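# Seat the plate onto the block's three pins

## Task

Get the plate started onto the three pins of the block: two pins must pass into the plate's two holes, the third must sit in its notch, and the plate must rest level. It has to stay that way once the robot lets go.

## Robot and tools

ROBOT. Two seven-joint xArm7 arms, left_arm and right_arm, each with a parallel two-finger gripper. Calibrated bases in the scene frame: left_arm at (+0.050, +0.331, 0) m, right_arm at (-0.003, -0.318, 0) m. Each is turned only about 1 to 2 degrees about vertical, and both have +z up.

FRAMES. Scene frame: origin at table-top height, halfway between the nominal bases. +x points out over the table, +z up, and left_arm is on the +y side. Arm names do not match image sides. Each arm reports its hand pose, velocities and Hand target in its own base frame, and its offsets use its own base axes. Fixed cameras and the table use the scene frame. The gripper's fingers point along its +z and close along its y. end_effector_position is the point between the pads when closed, about 2 cm behind the fingertips. Closing pushes the tips roughly 10 mm further along +z, mostly while the pads are over 40 mm apart.

execute_actions(actions, cameras). actions is a list of actions. Each action is a table of up to 15 rows, and each row is one 1/30 s step. A short table repeats its last row until 15 steps (0.5 s) are done. A row always has 14 numbers in [-1, 1], even if one arm is idle: left_arm dx, dy, dz, rx, ry, rz, opening, then the same seven for right_arm. The six pose numbers are an offset, not a pose. They count from that arm's Hand target as it stood when the action began, in that arm's base axes. Every row of one action counts from that same start, while the next action starts from the new Hand target, so repeating an offset moves on again. Scale: 1.0 = 0.6 m or 180 degrees. rx, ry, rz form one rotation vector, turning about the Hand target's position. opening is absolute: +1 fully open (0.084 m), -1 closed. A 0 there is a real command, so resend the present value to leave a gripper alone. An empty actions list just returns state and images. cameras picks images: null or ["all"] for all, [] for none.

CLIPPING. Each step, the commanded pose is clipped to within 70 mm and 16 degrees of the measured gripper pose. The gripper may settle short of its Hand target. All zeros re-asks for the target; if it still falls short, send the remaining distance. To end a push, command the target back past the gripper.

move(target, speed, blend, opening_speed, blocking, cameras). target is one 14-number row, laid out as above, or a list of up to 15 rows. Every row is an offset from the same starting Hand targets, not from the previous row. Paths are straight, end together, last at least 0.5 s and at most 10 s. They do not avoid obstacles or the other arm. speed: m/s, 0.002 to 1, default 0.25; turning is capped at twice that in rad/s. Give one value, or one per target. blend (m) rounds corners of a list. opening_speed (≥0.2 per second, on the -1..+1 scale) ramps the fingers. The first target's opening is sent at once; later openings are sent on arrival, after everything is at rest. blocking=false returns after 0.5 s while the move runs. Faster moves lag, stray and hit harder. The result adds a "move:" line with the ending (done, off_target, moving, held, fault) and limits (paced = the pose was clipped; held = checks withheld steps). An arm not named is done: within 3 mm and 2 degrees of its target. That says nothing about contact.

wait(seconds 0–10): the scene runs with the last commands held. stop: brakes a running move. zoom_image(camera, region=[x0,y0,x1,y1]): region in image pixels, at most 504x504, on the latest image of that camera. clear_fault(arm): clears a reported torque fault on left_arm or right_arm. read_manual: licence text only. finished_scene(scene): ends scene 1 or 2 for good; calls after it act in the next scene.

RESULTS. Per arm: end_effector_position (m), end_effector_quat_wxyz, velocities (dropped when Joint velocities read "within noise"), and Hand target. Joint positions end with the finger opening in metres. grip_measured is that opening on the command scale. Tool commands gives the present opening commands. Joint torques include gravity, carry offsets and noise, and are positive toward larger joint values. Printed poses can be off by a few centimetres.

GRIPPING. To hold something, command an opening clearly below grip_measured; the lower, the harder the squeeze. That is about 24 N per pad for parts up to about 6 cm wide. Fast closes squeeze harder.

CAMERAS. cam_high, cam_low, cam_left_wrist, cam_right_wrist, each 896x504. Calibration: K, distortion and T_world_to_cam, with fixed cameras in the scene frame and wrist cameras in their arm's base frame. Fixed cameras may be off by up to about 2.3 degrees and 9 mm. Wrist images can lag while the arm moves.

AVOID. Dropping the plate, releasing it while it moves, slamming, hard hits or hard pushes. Anything leaving the table fails the task. Arm-to-arm hits or squeezes can fail the scene. A clearance check may hold commands that bring the arms close, but it does not always prevent contact. Contact torque over a joint's limit causes a TORQUE FAULT: the arm backs off and stops until clear_fault. Limits in N m: waist 43.7, shoulder 43.8, upper arm roll 27.9, elbow 27.9, forearm roll 27.9, wrist pitch 15, wrist roll 15.7. A held weight counts. A motor stuck at its torque limit for 1 s faults too. Heat builds from loads, stretched arms and unreachable targets. MOTOR HOT appears at 65 °C, and at 80 °C the arm is braked for 30–60 s or more. Any arm stop costs. Loose objects may get small random pushes. Thinking time advances the simulation.

Each tool is called after "Request:" by a JSON object that holds its "method" and its "body".

## Session

Request:
{"method": "execute_actions", "body": {"actions": []}}

Scene clock: 0.00 s.
left_arm: end_effector_position=(+0.5849, +0.3299, +0.3233) grip_measured=+1.00 end_effector_quat_wxyz=(+0.160, +0.800, -0.107, +0.568) | right_arm: end_effector_position=(+0.4158, +0.1577, +0.2915) grip_measured=+1.00 end_effector_quat_wxyz=(-0.434, +0.700, +0.467, +0.320)
Joint positions: left_arm=[0.668 0.386 0.166 1.468 -1.494 1.163 1.834 0.084] | right_arm=[0.639 -0.155 -0.743 0.852 1.092 1.317 -1.774 0.084]
Joint velocities: within noise
Joint torques (N m): no reading
Hand target: left_arm +0.5849, +0.3299, +0.3233; +0.160, +0.800, -0.107, +0.568 | right_arm +0.4158, +0.1577, +0.2915; -0.434, +0.700, +0.467, +0.320
Tool commands: left_gripper/opening=+1.0 right_gripper/opening=+1.0

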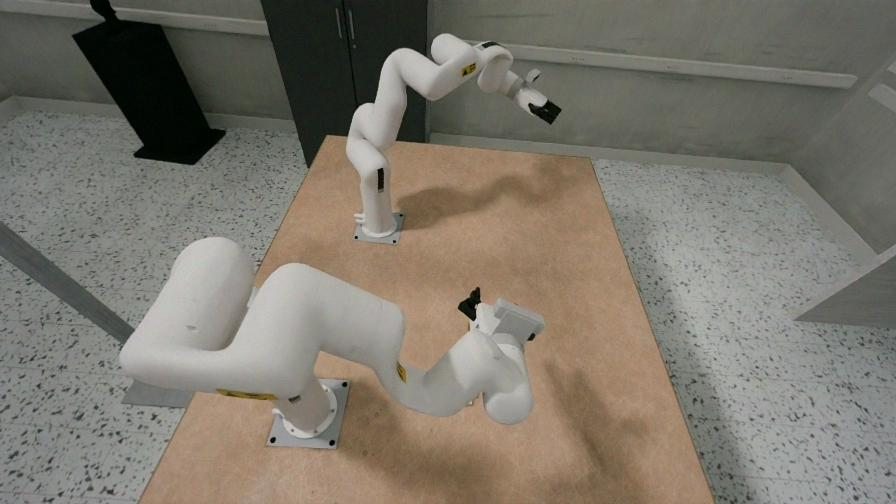

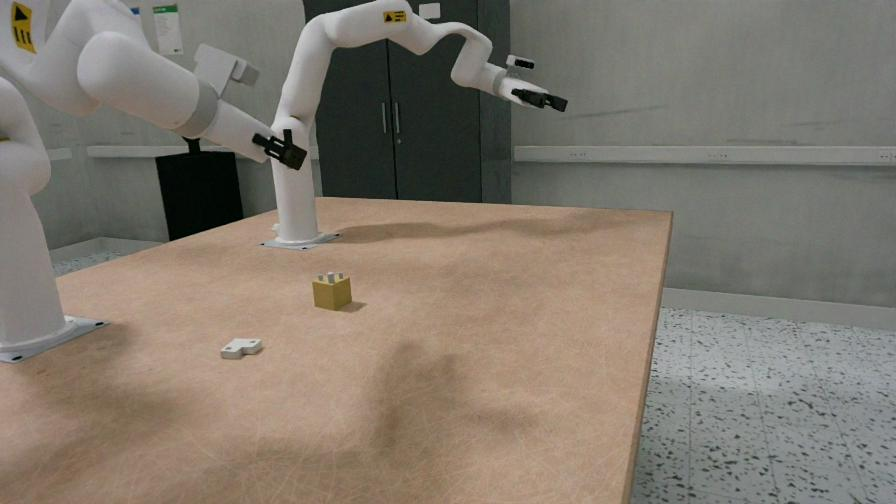

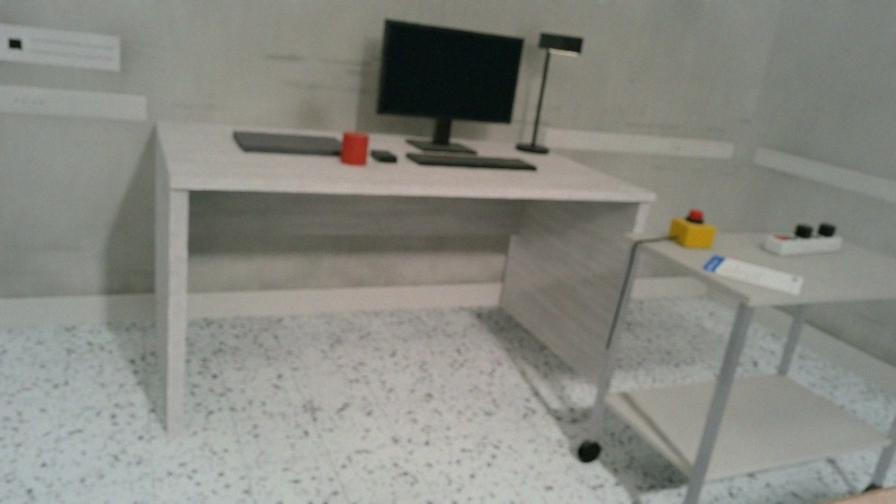

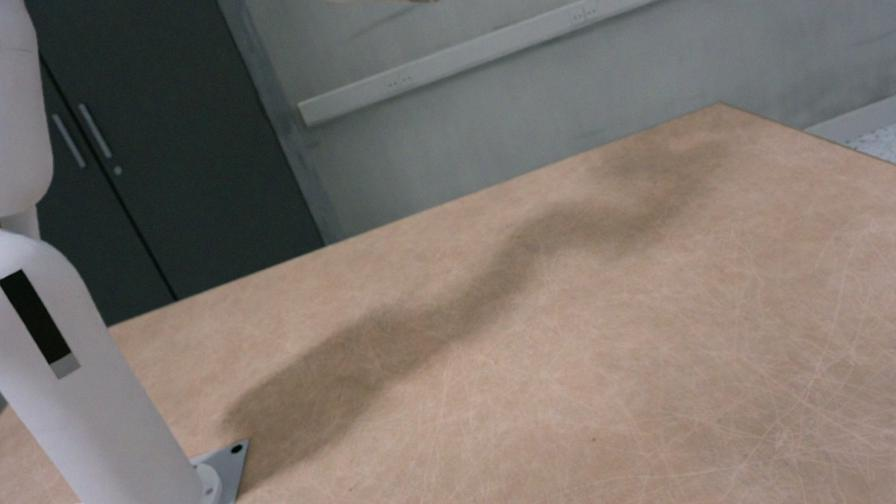

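Request:
{"method": "zoom_image", "body": {"camera": "cam_low", "region": [200, 250, 380, 370]}}

Request:
{"method": "zoom_image", "body": {"camera": "cam_high", "region": [400, 270, 580, 450]}}

Scaled by 2.800.

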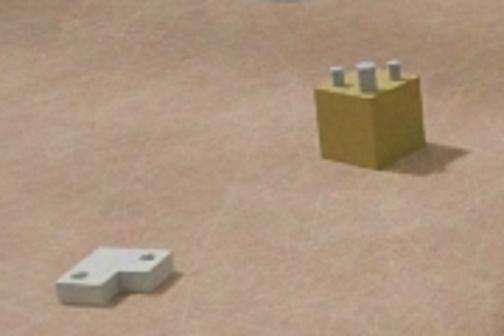

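Scaled by 2.800.

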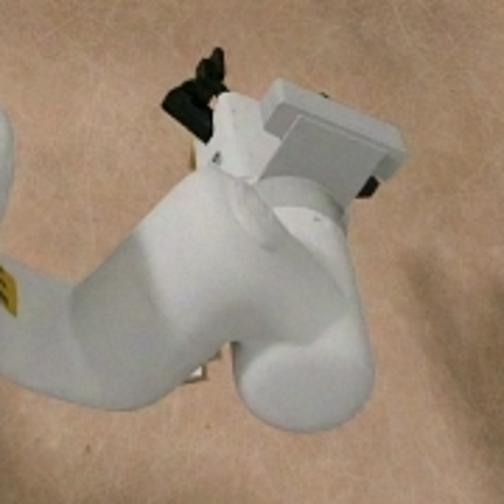

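Request:
{"method": "move", "body": {"target": [0,0,0,0,0,0,1,-0.188,0.054,0.264,-0.308,0.227,-0.331,1], "speed": 0.35}}

Scene clock: 4.23 s.
left_arm: end_effector_position=(+0.5849, +0.3299, +0.3233) grip_measured=+1.00 end_effector_quat_wxyz=(+0.160, +0.800, -0.107, +0.568) | right_arm: end_effector_position=(+0.3030, +0.1901, +0.4499) grip_measured=+1.00 end_effector_quat_wxyz=(+0.000, +1.000, +0.001, +0.000)
Joint positions: left_arm=[0.668 0.386 0.166 1.468 -1.494 1.163 1.834 0.084] | right_arm=[0.256 -0.325 0.225 1.443 0.073 1.76 0.483 0.084]
Joint velocities: within noise
Joint torques (N m): left_arm=[-0.16 -31.83 0.59 13 -1.45 0.35 0] | right_arm=[-0.57 -10.4 -1.33 17.37 -0.27 -2.09 0.03]
Hand target: left_arm +0.5849, +0.3299, +0.3233; +0.160, +0.800, -0.107, +0.568 | right_arm +0.3030, +0.1901, +0.4499; +0.000, +1.000, +0.000, +0.000
Off the commanded pose: left_arm 0.000 m, 0 deg | right_arm 0.000 m, 0 deg.
move: done
camera_calibration:
cam_right_wrist: T_world_to_cam=[[0.00392888, -0.999192, -0.0399919, 0.245643], [-0.999982, -0.00410513, 0.00432588, 0.365421], [-0.00448656, 0.0399742, -0.999191, 0.573356], [0, 0, 0, 1]] pos_world=[0.367022, 0.224026, 0.581135]

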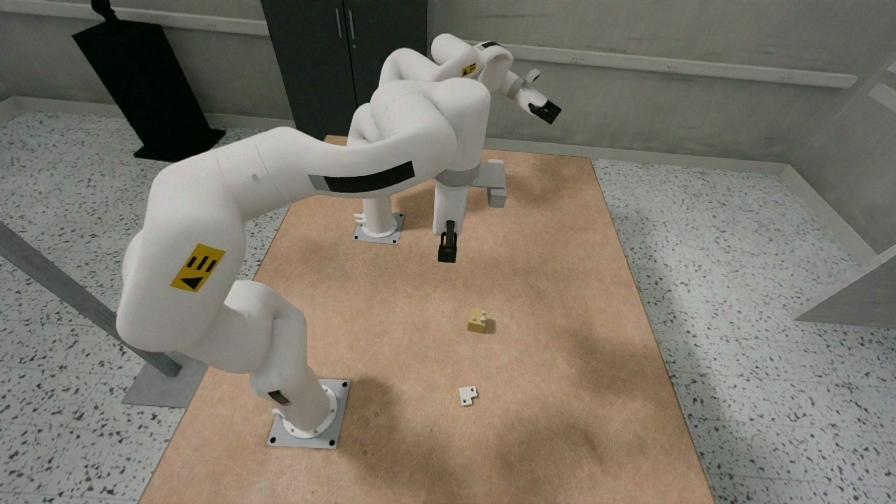

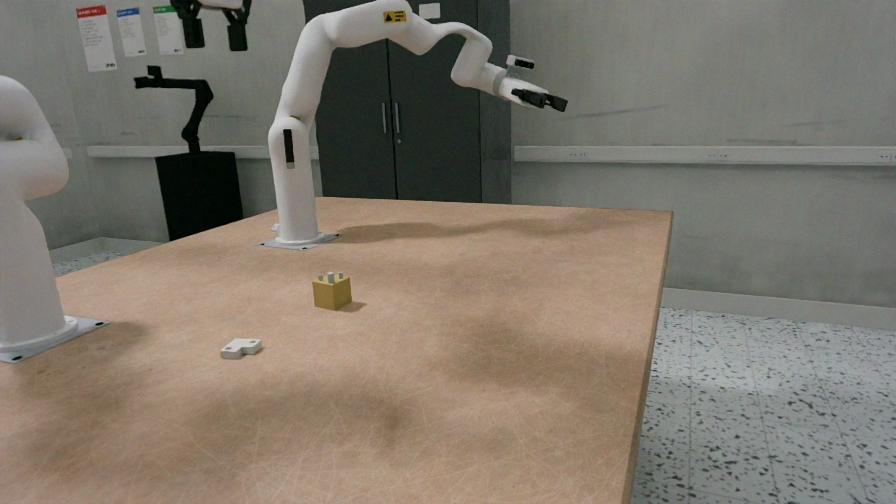

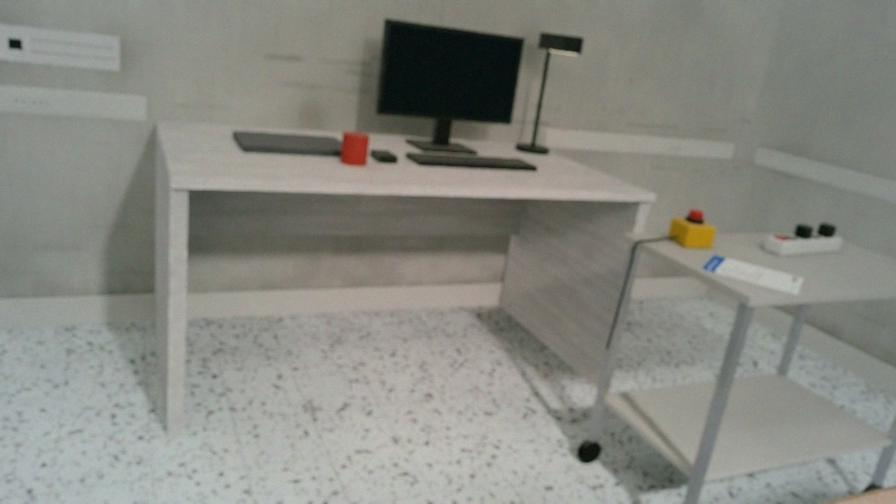

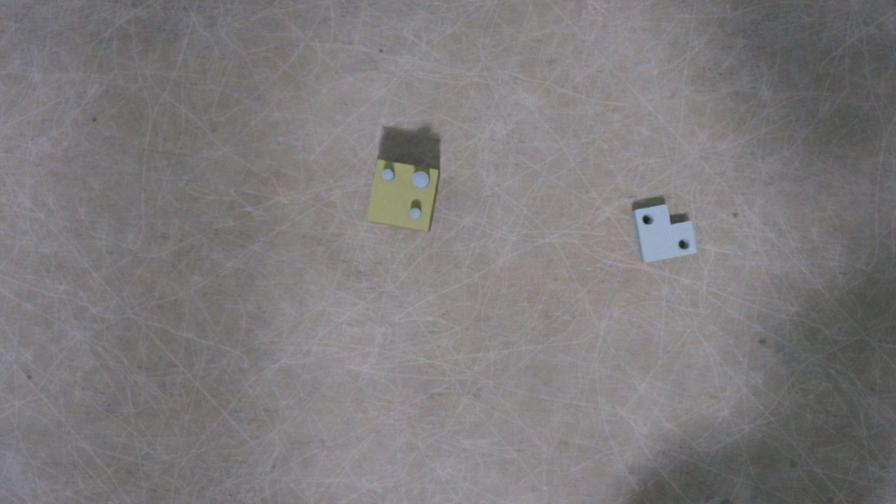

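Request:
{"method": "zoom_image", "body": {"camera": "cam_right_wrist", "region": [340, 110, 480, 250]}}

Request:
{"method": "zoom_image", "body": {"camera": "cam_right_wrist", "region": [600, 165, 740, 305]}}

Request:
{"method": "zoom_image", "body": {"camera": "cam_low", "region": [300, 260, 370, 320]}}

Scaled by 3.600.

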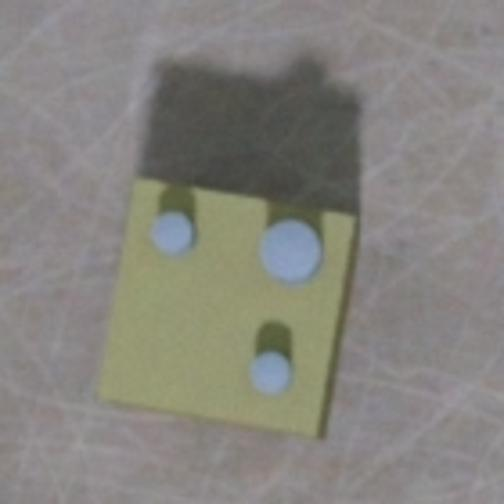

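Scaled by 3.600.

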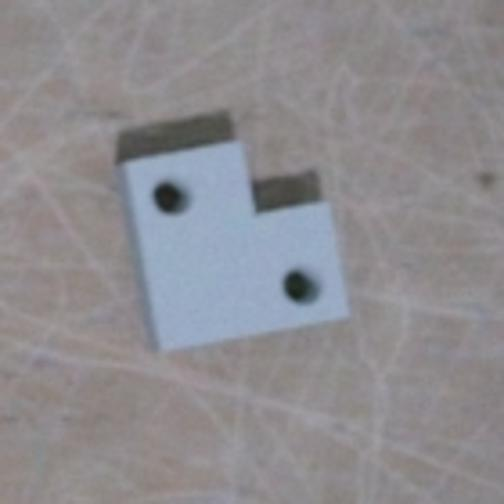

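Scaled by 7.200.

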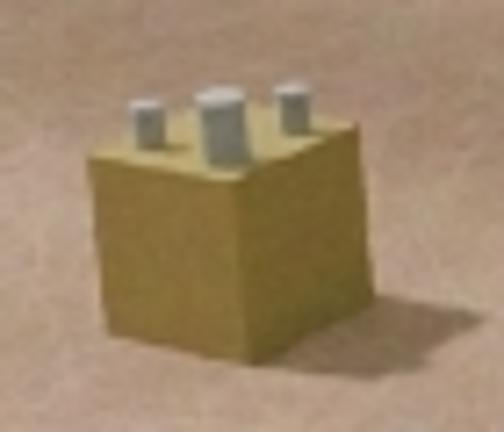

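Request:
{"method": "move", "body": {"target": [0,0,0,0,0,0,1,0.118,-0.198,-0.5,0,0,0.0583,0.3], "speed": 0.3}}

Request:
{"method": "zoom_image", "body": {"camera": "cam_right_wrist", "region": [360, 252, 612, 504]}}

Scene clock: 8.77 s.
left_arm: end_effector_position=(+0.5849, +0.3299, +0.3233) grip_measured=+1.00 end_effector_quat_wxyz=(+0.160, +0.800, -0.107, +0.568) | right_arm: end_effector_position=(+0.3738, +0.0713, +0.1499) grip_measured=+0.29 end_effector_quat_wxyz=(+0.000, +0.996, +0.092, +0.000)
Joint positions: left_arm=[0.668 0.386 0.166 1.468 -1.494 1.163 1.834 0.084] | right_arm=[0.162 -0.199 0.026 0.666 0.007 0.865 -0.001 0.056]
Joint velocities: within noise
Joint torques (N m): left_arm=[0.1 -31.75 0.52 12.96 -1.43 0.24 0.01] | right_arm=[-0.55 -13.67 -0.43 17.46 -0.07 -2.09 -0.24]
Hand target: left_arm +0.5849, +0.3299, +0.3233; +0.160, +0.800, -0.107, +0.568 | right_arm +0.3738, +0.0713, +0.1499; +0.000, +0.996, +0.092, +0.000
Off the commanded pose: left_arm 0.000 m, 0 deg | right_arm 0.000 m, 0 deg.
move: done
camera_calibration:
cam_right_wrist: T_world_to_cam=[[0.185764, -0.981786, -0.0398517, 0.0453914], [-0.982523, -0.186085, 0.00447544, 0.443385], [-0.0118097, 0.0383238, -0.999196, 0.281638], [0, 0, 0, 1]] pos_world=[0.43053, 0.116279, 0.281236]

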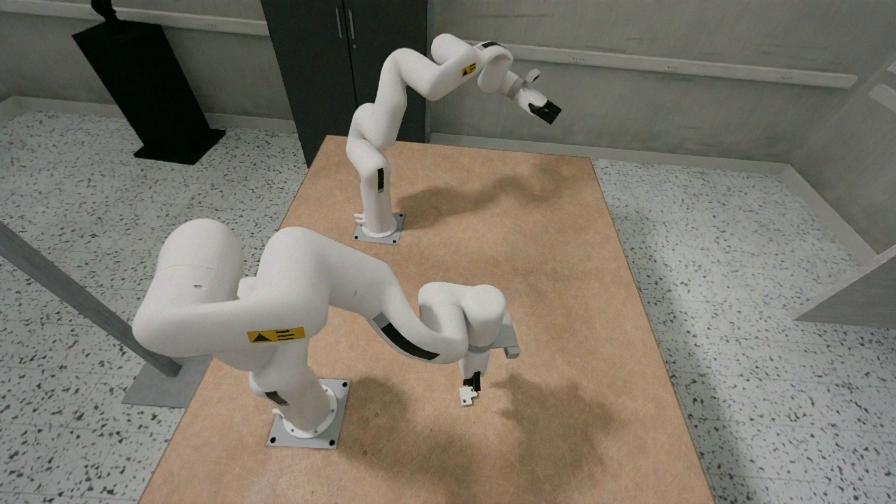

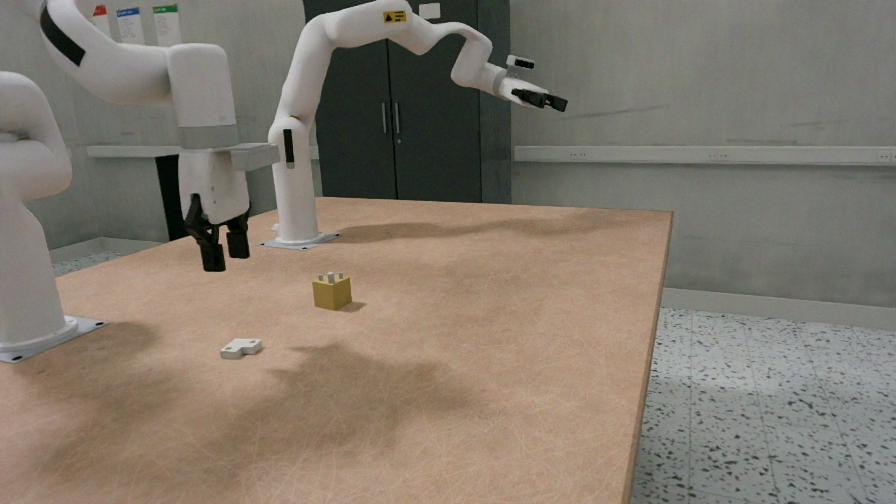

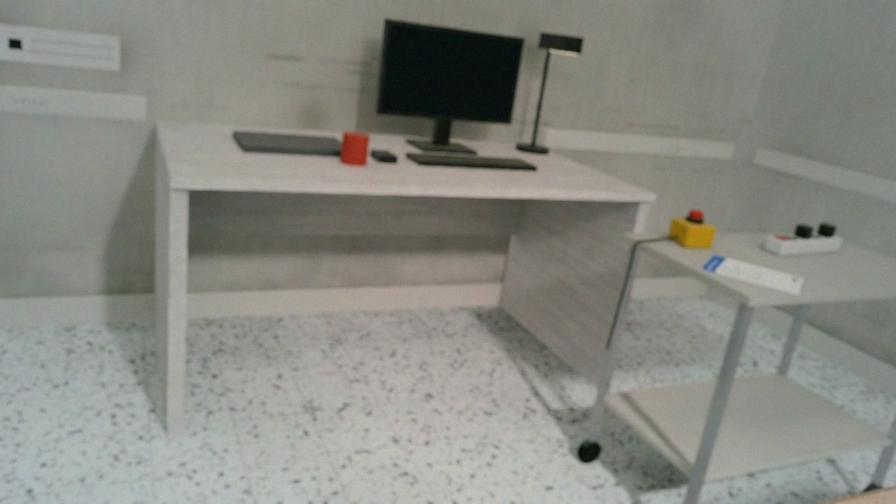

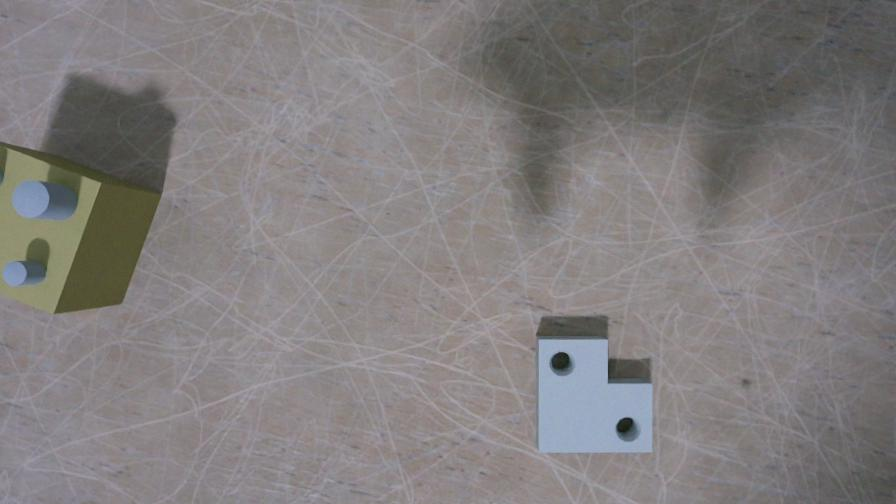

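Scaled by 2.000.

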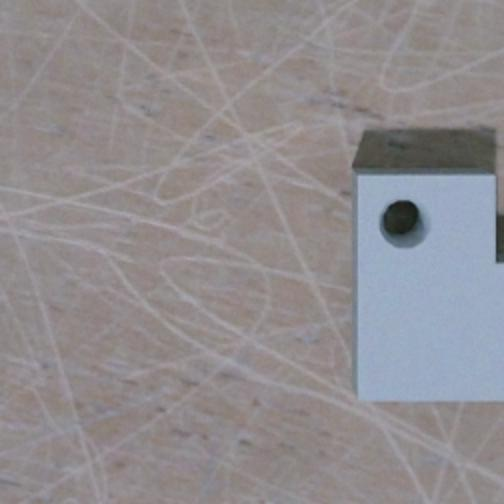

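Request:
{"method": "move", "body": {"target": [0,0,0,0,0,0,1,0.0067,-0.03,-0.125,0,0,0,0.3], "speed": 0.2}}

Request:
{"method": "zoom_image", "body": {"camera": "cam_low", "region": [180, 280, 300, 370]}}

Request:
{"method": "zoom_image", "body": {"camera": "cam_high", "region": [420, 350, 520, 430]}}

Scene clock: 12.00 s.
left_arm: end_effector_position=(+0.5849, +0.3299, +0.3233) grip_measured=+1.00 end_effector_quat_wxyz=(+0.160, +0.800, -0.107, +0.568) | right_arm: end_effector_position=(+0.3778, +0.0533, +0.0749) grip_measured=+0.29 end_effector_quat_wxyz=(+0.000, +0.996, +0.092, +0.000)
Joint positions: left_arm=[0.668 0.386 0.166 1.468 -1.494 1.163 1.834 0.084] | right_arm=[0.14 -0.027 0 0.588 0.001 0.616 -0.045 0.056]
Joint velocities: within noise
Joint torques (N m): left_arm=[-0.27 -31.82 0.5 12.94 -1.56 0.29 -0.08] | right_arm=[-0.83 -15 -0.49 15.21 0.08 -2.1 0]
Hand target: left_arm +0.5849, +0.3299, +0.3233; +0.160, +0.800, -0.107, +0.568 | right_arm +0.3778, +0.0533, +0.0749; +0.000, +0.996, +0.092, +0.000
Off the commanded pose: left_arm 0.000 m, 0 deg | right_arm 0.000 m, 0 deg.
move: done
camera_calibration:
cam_right_wrist: T_world_to_cam=[[0.185764, -0.981786, -0.0398517, 0.0239688], [-0.982523, -0.186085, 0.00447544, 0.444399], [-0.0118097, 0.0383238, -0.999196, 0.207436], [0, 0, 0, 1]] pos_world=[0.43463, 0.0982786, 0.206236]

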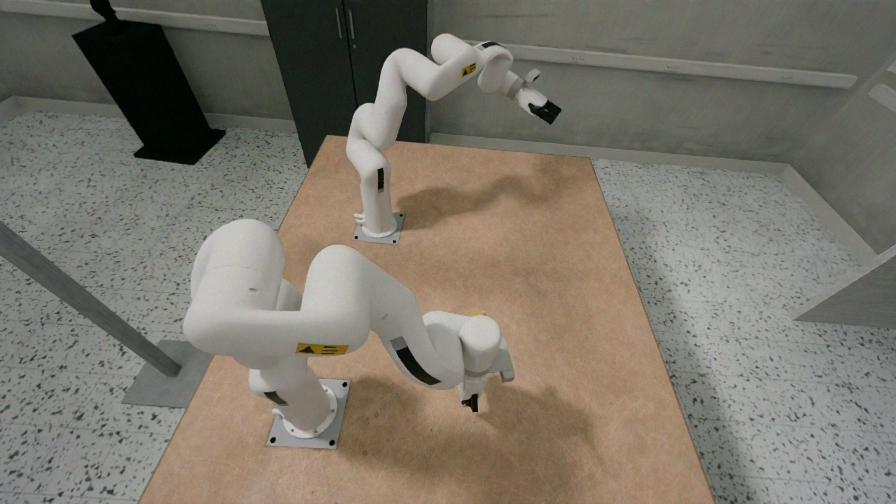

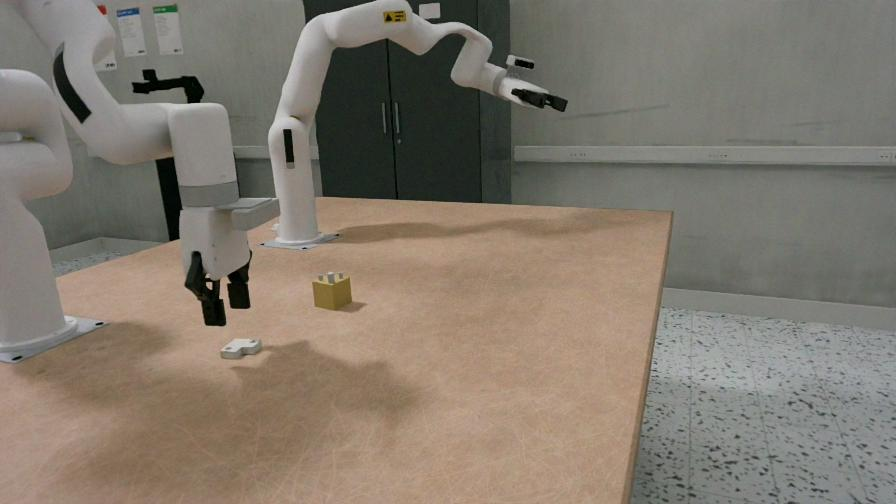

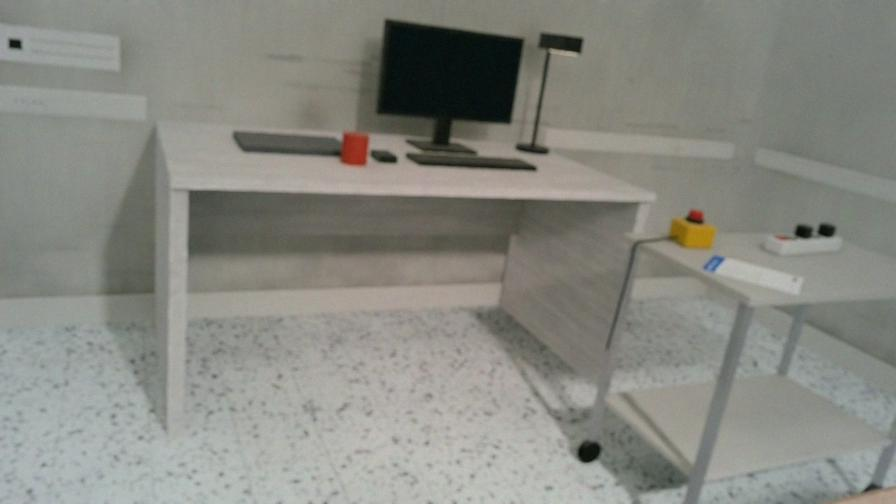

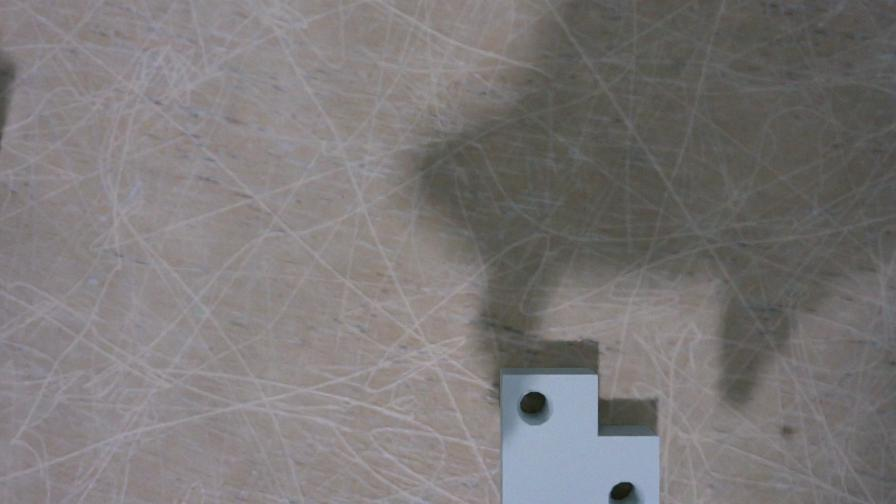

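Scaled by 4.200.

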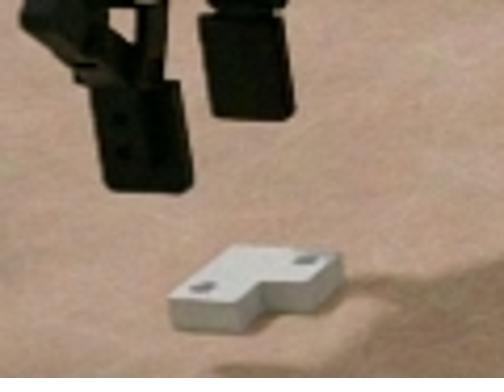

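Scaled by 5.040.

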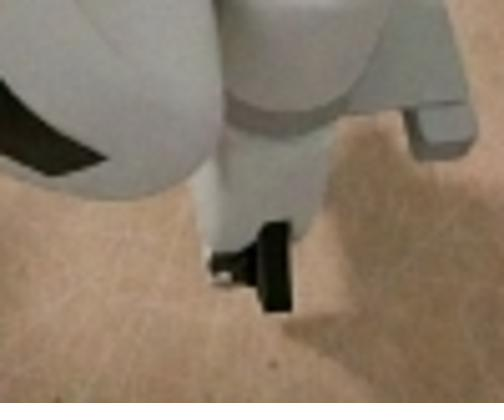

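Request:
{"method": "move", "body": {"target": [0,0,0,0,0,0,1,0,0.0017,-0.0633,0,0,0,0.4], "speed": 0.15}}

Request:
{"method": "zoom_image", "body": {"camera": "cam_low", "region": [195, 310, 285, 370]}}

Request:
{"method": "zoom_image", "body": {"camera": "cam_high", "region": [440, 370, 500, 420]}}

Scene clock: 13.50 s.
left_arm: end_effector_position=(+0.5849, +0.3299, +0.3233) grip_measured=+1.00 end_effector_quat_wxyz=(+0.160, +0.800, -0.107, +0.568) | right_arm: end_effector_position=(+0.3778, +0.0543, +0.0369) grip_measured=+0.39 end_effector_quat_wxyz=(+0.000, +0.996, +0.092, +0.000)
Joint positions: left_arm=[0.668 0.386 0.166 1.468 -1.494 1.163 1.834 0.084] | right_arm=[0.141 0.083 0.001 0.571 0.001 0.488 -0.042 0.061]
Joint velocities: within noise
Joint torques (N m): left_arm=[-0.2 -32.11 0.52 12.94 -1.34 0.24 -0.02] | right_arm=[0.38 -17.04 0.3 13.8 -0.11 -2.13 0.18]
Hand target: left_arm +0.5849, +0.3299, +0.3233; +0.160, +0.800, -0.107, +0.568 | right_arm +0.3778, +0.0543, +0.0369; +0.000, +0.996, +0.092, +0.000
Off the commanded pose: left_arm 0.000 m, 0 deg | right_arm 0.000 m, 0 deg.
move: done
camera_calibration:
cam_right_wrist: T_world_to_cam=[[0.185764, -0.981786, -0.0398517, 0.0234362], [-0.982523, -0.186085, 0.00447544, 0.444755], [-0.0118097, 0.0383238, -0.999196, 0.169428], [0, 0, 0, 1]] pos_world=[0.43463, 0.0992786, 0.168236]

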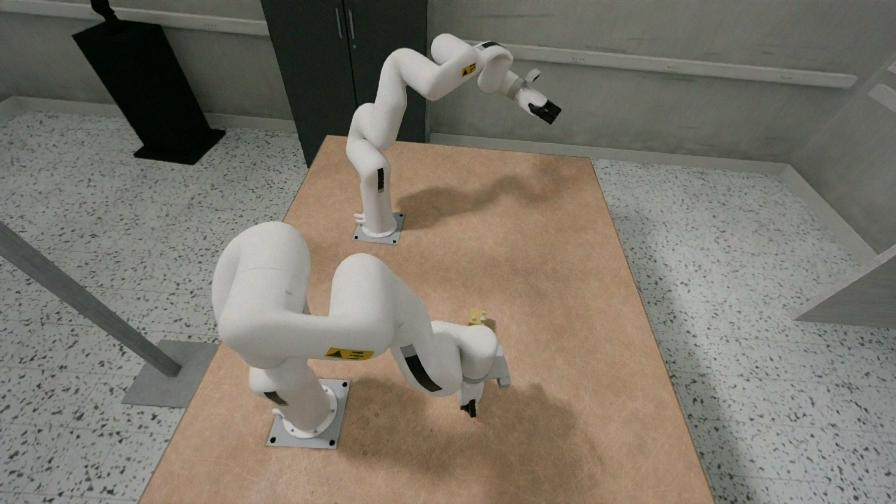

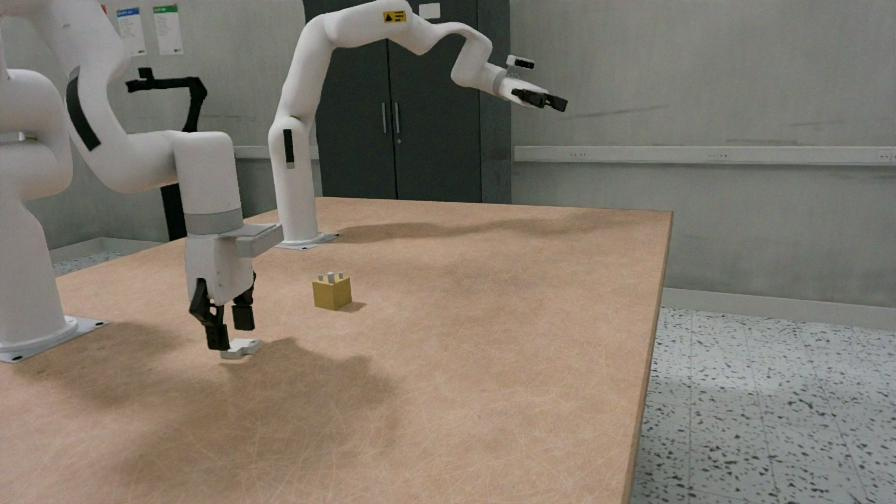

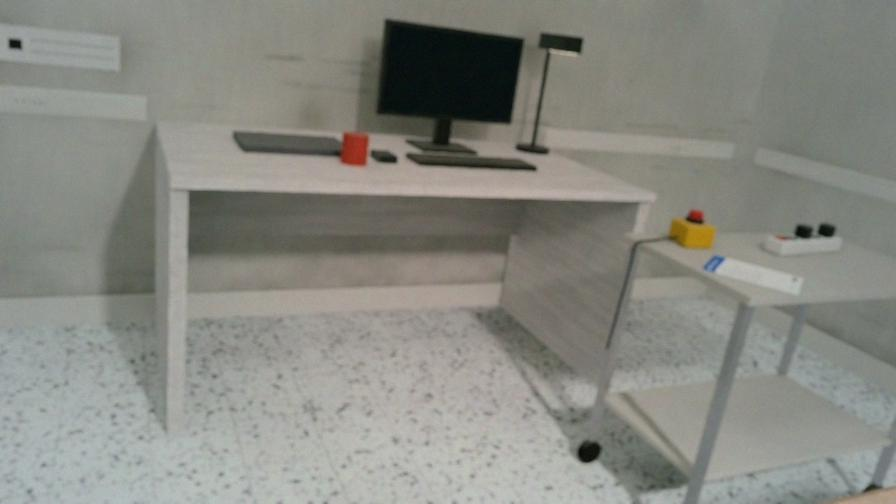

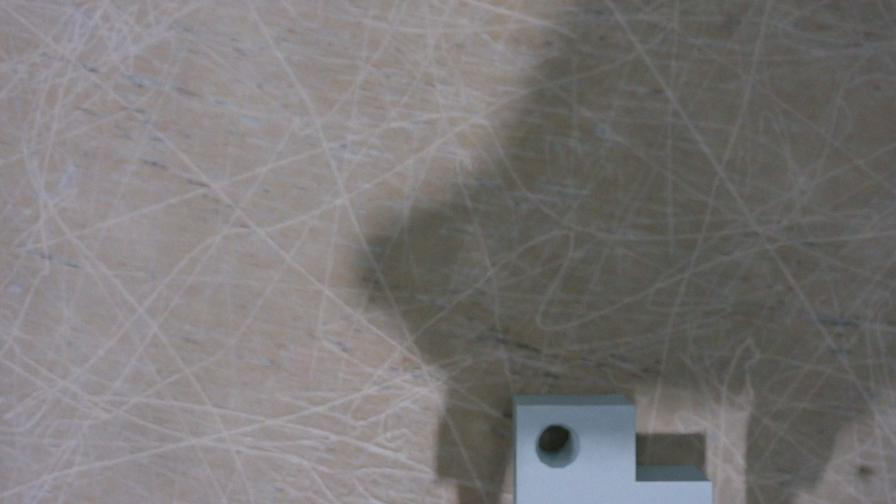

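Scaled by 5.600.

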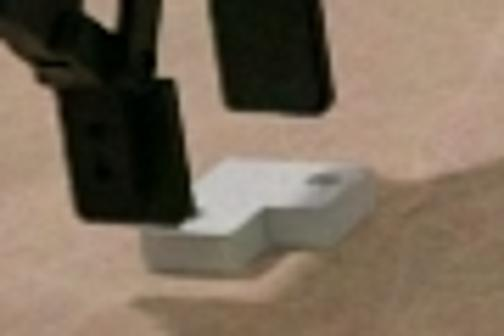

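Scaled by 8.400.

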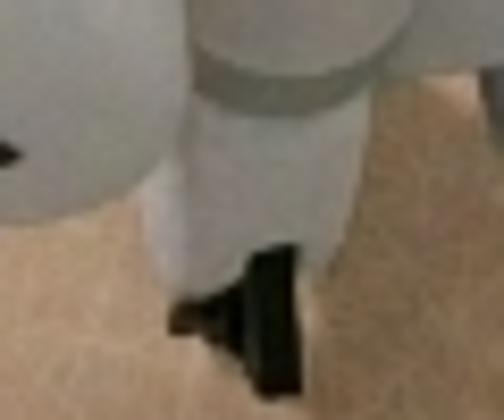

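Request:
{"method": "zoom_image", "body": {"camera": "cam_low", "region": [200, 325, 270, 365]}}

Request:
{"method": "zoom_image", "body": {"camera": "cam_low", "region": [170, 180, 310, 370]}}

Scaled by 7.200.

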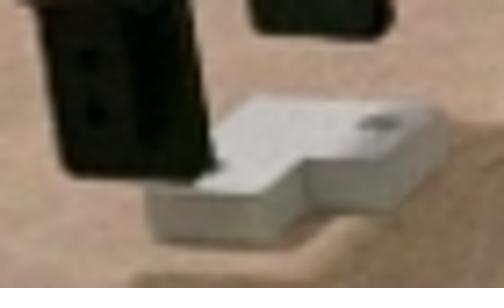

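Scaled by 2.653.

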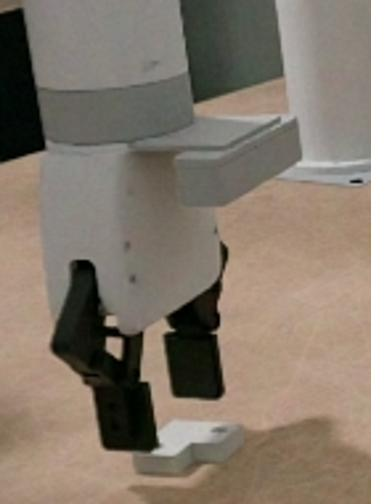

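Request:
{"method": "move", "body": {"target": [0,0,0,0,0,0,1,0.0065,0.0012,-0.03,0,0,0,0.4], "speed": 0.1, "cameras": ["cam_low","cam_right_wrist"]}}

Request:
{"method": "zoom_image", "body": {"camera": "cam_low", "region": [200, 325, 270, 365]}}

Scene clock: 18.33 s.
left_arm: end_effector_position=(+0.5849, +0.3299, +0.3233) grip_measured=+1.00 end_effector_quat_wxyz=(+0.160, +0.800, -0.107, +0.568) | right_arm: end_effector_position=(+0.3817, +0.0550, +0.0190) grip_measured=+0.39 end_effector_quat_wxyz=(+0.000, +0.996, +0.092, +0.000)
Joint positions: left_arm=[0.668 0.386 0.166 1.468 -1.494 1.163 1.834 0.084] | right_arm=[0.141 0.15 0.002 0.583 0 0.433 -0.041 0.061]
Joint velocities: within noise
Joint torques (N m): left_arm=[0.05 -31.86 0.37 13.04 -1.58 0.32 -0.02] | right_arm=[0.1 -17.09 0.13 13.22 -0.3 -2.11 0.23]
Hand target: left_arm +0.5849, +0.3299, +0.3233; +0.160, +0.800, -0.107, +0.568 | right_arm +0.3817, +0.0550, +0.0189; +0.000, +0.996, +0.092, +0.000
Off the commanded pose: left_arm 0.000 m, 0 deg | right_arm 0.000 m, 0 deg.
move: done
camera_calibration:
cam_right_wrist: T_world_to_cam=[[0.185764, -0.981786, -0.0398517, 0.0227798], [-0.982523, -0.186085, 0.00447544, 0.448817], [-0.0118097, 0.0383238, -0.999196, 0.151458], [0, 0, 0, 1]] pos_world=[0.43853, 0.100079, 0.150236]
Images, in order (width x height): cam_low 896x504, cam_right_wrist 896x504.

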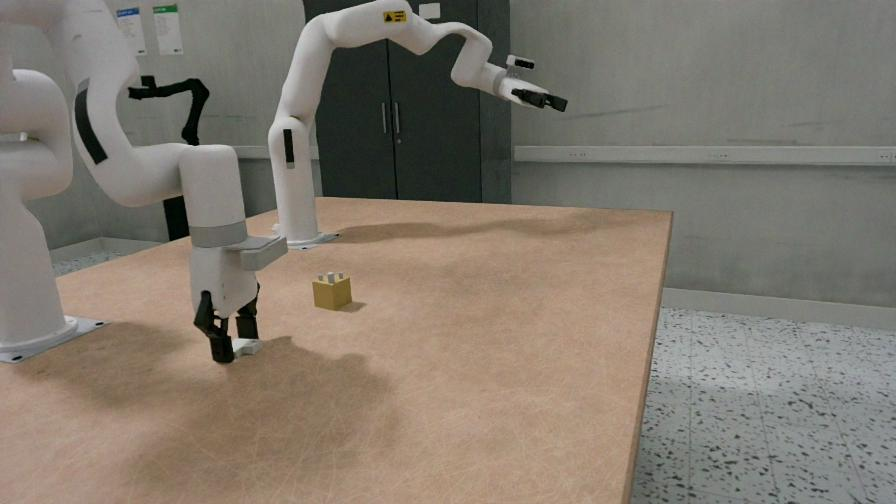

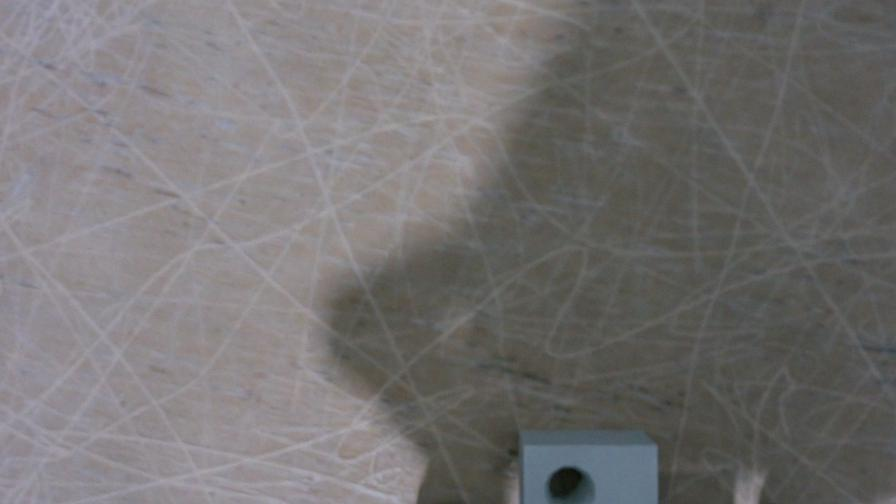

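Scaled by 7.200.

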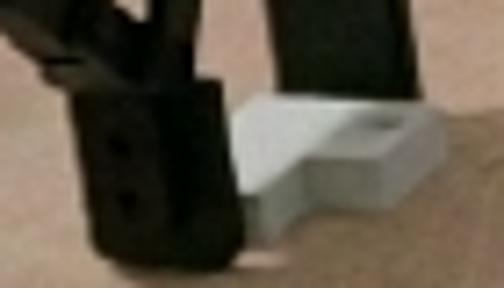

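Request:
{"method": "move", "body": {"target": [[0,0,0,0,0,0,1,0,0,0.0025,0,0,0,0.4],[0,0,0,0,0,0,1,0,0,0.0025,0,0,0,-0.25]], "speed": 0.1, "opening_speed": 0.4, "cameras": ["cam_low","cam_right_wrist","cam_high"]}}

Request:
{"method": "zoom_image", "body": {"camera": "cam_low", "region": [200, 325, 270, 365]}}

Request:
{"method": "zoom_image", "body": {"camera": "cam_right_wrist", "region": [448, 378, 672, 504]}}

Scene clock: 21.37 s.
left_arm: end_effector_position=(+0.5849, +0.3299, +0.3233) grip_measured=+1.00 end_effector_quat_wxyz=(+0.160, +0.800, -0.107, +0.568) | right_arm: end_effector_position=(+0.3817, +0.0550, +0.0204) grip_measured=-0.03 end_effector_quat_wxyz=(+0.000, +0.996, +0.092, +0.000)
Joint positions: left_arm=[0.668 0.386 0.166 1.468 -1.494 1.163 1.834 0.084] | right_arm=[0.141 0.145 0.002 0.583 0 0.437 -0.041 0.043]
Joint velocities: within noise
Joint torques (N m): left_arm=[-0.09 -31.9 0.42 12.91 -1.57 0.3 0] | right_arm=[0.27 -17.21 -0.33 12.5 0.14 -2.01 -0.23]
Hand target: left_arm +0.5849, +0.3299, +0.3233; +0.160, +0.800, -0.107, +0.568 | right_arm +0.3817, +0.0550, +0.0204; +0.000, +0.996, +0.092, +0.000
Off the commanded pose: left_arm 0.000 m, 0 deg | right_arm 0.000 m, 0 deg.
move: done
camera_calibration:
cam_right_wrist: T_world_to_cam=[[0.185764, -0.981786, -0.0398517, 0.0228396], [-0.982523, -0.186085, 0.00447544, 0.44881], [-0.0118097, 0.0383238, -0.999196, 0.152957], [0, 0, 0, 1]] pos_world=[0.43853, 0.100079, 0.151736]
Images, in order (width x height): cam_high 896x504, cam_low 896x504, cam_right_wrist 896x504.

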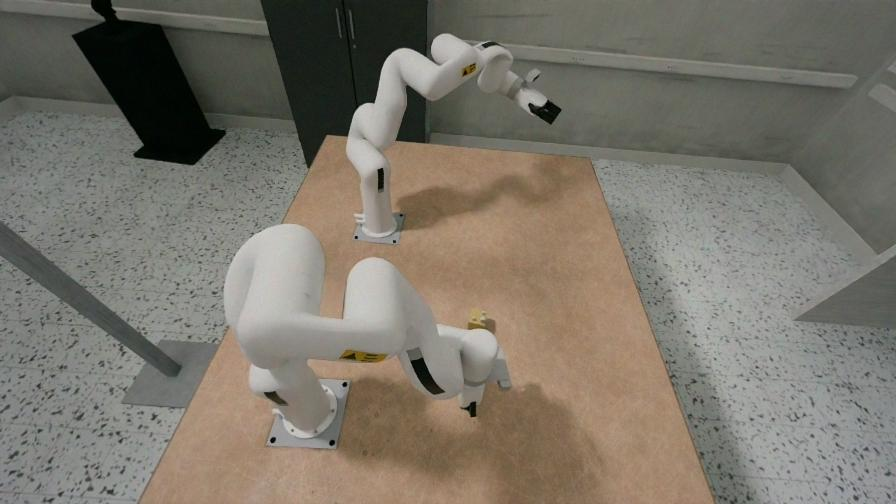

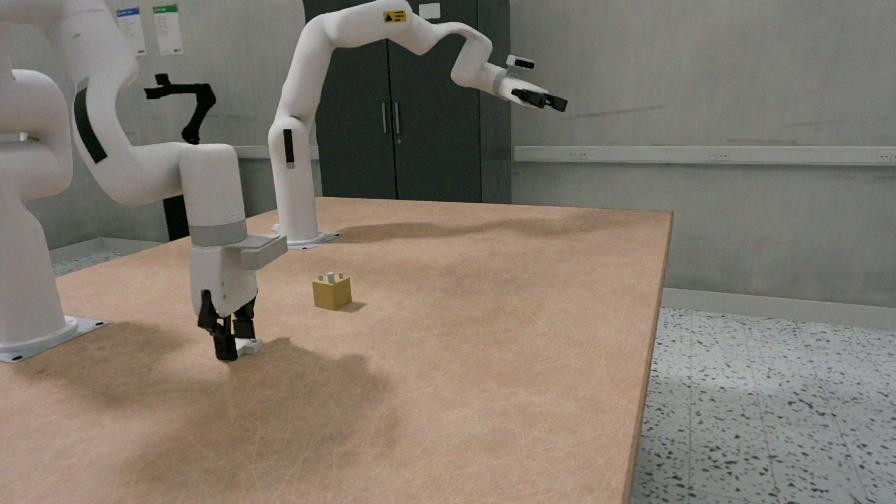

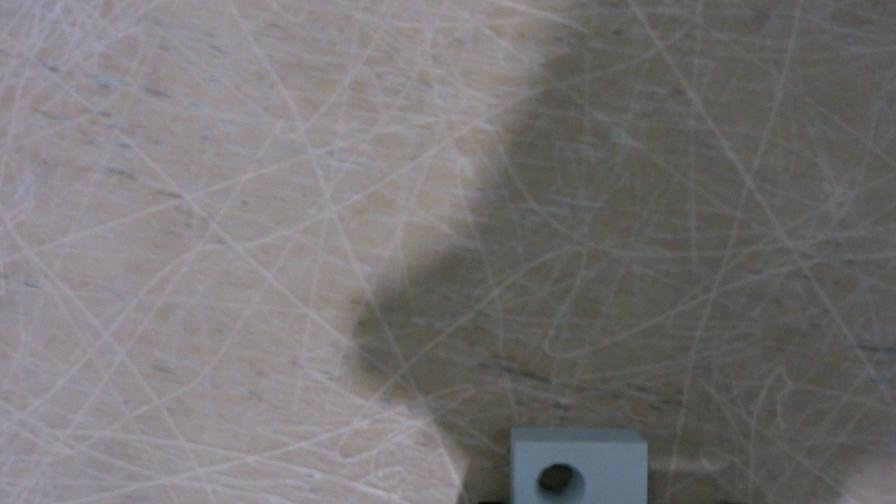

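Scaled by 7.200.

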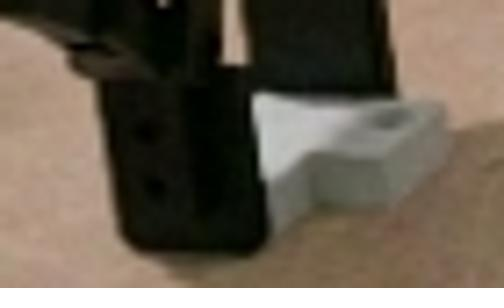

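Scaled by 2.250.

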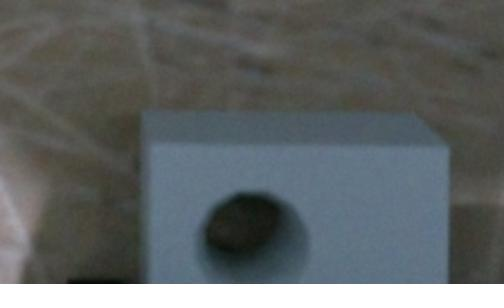

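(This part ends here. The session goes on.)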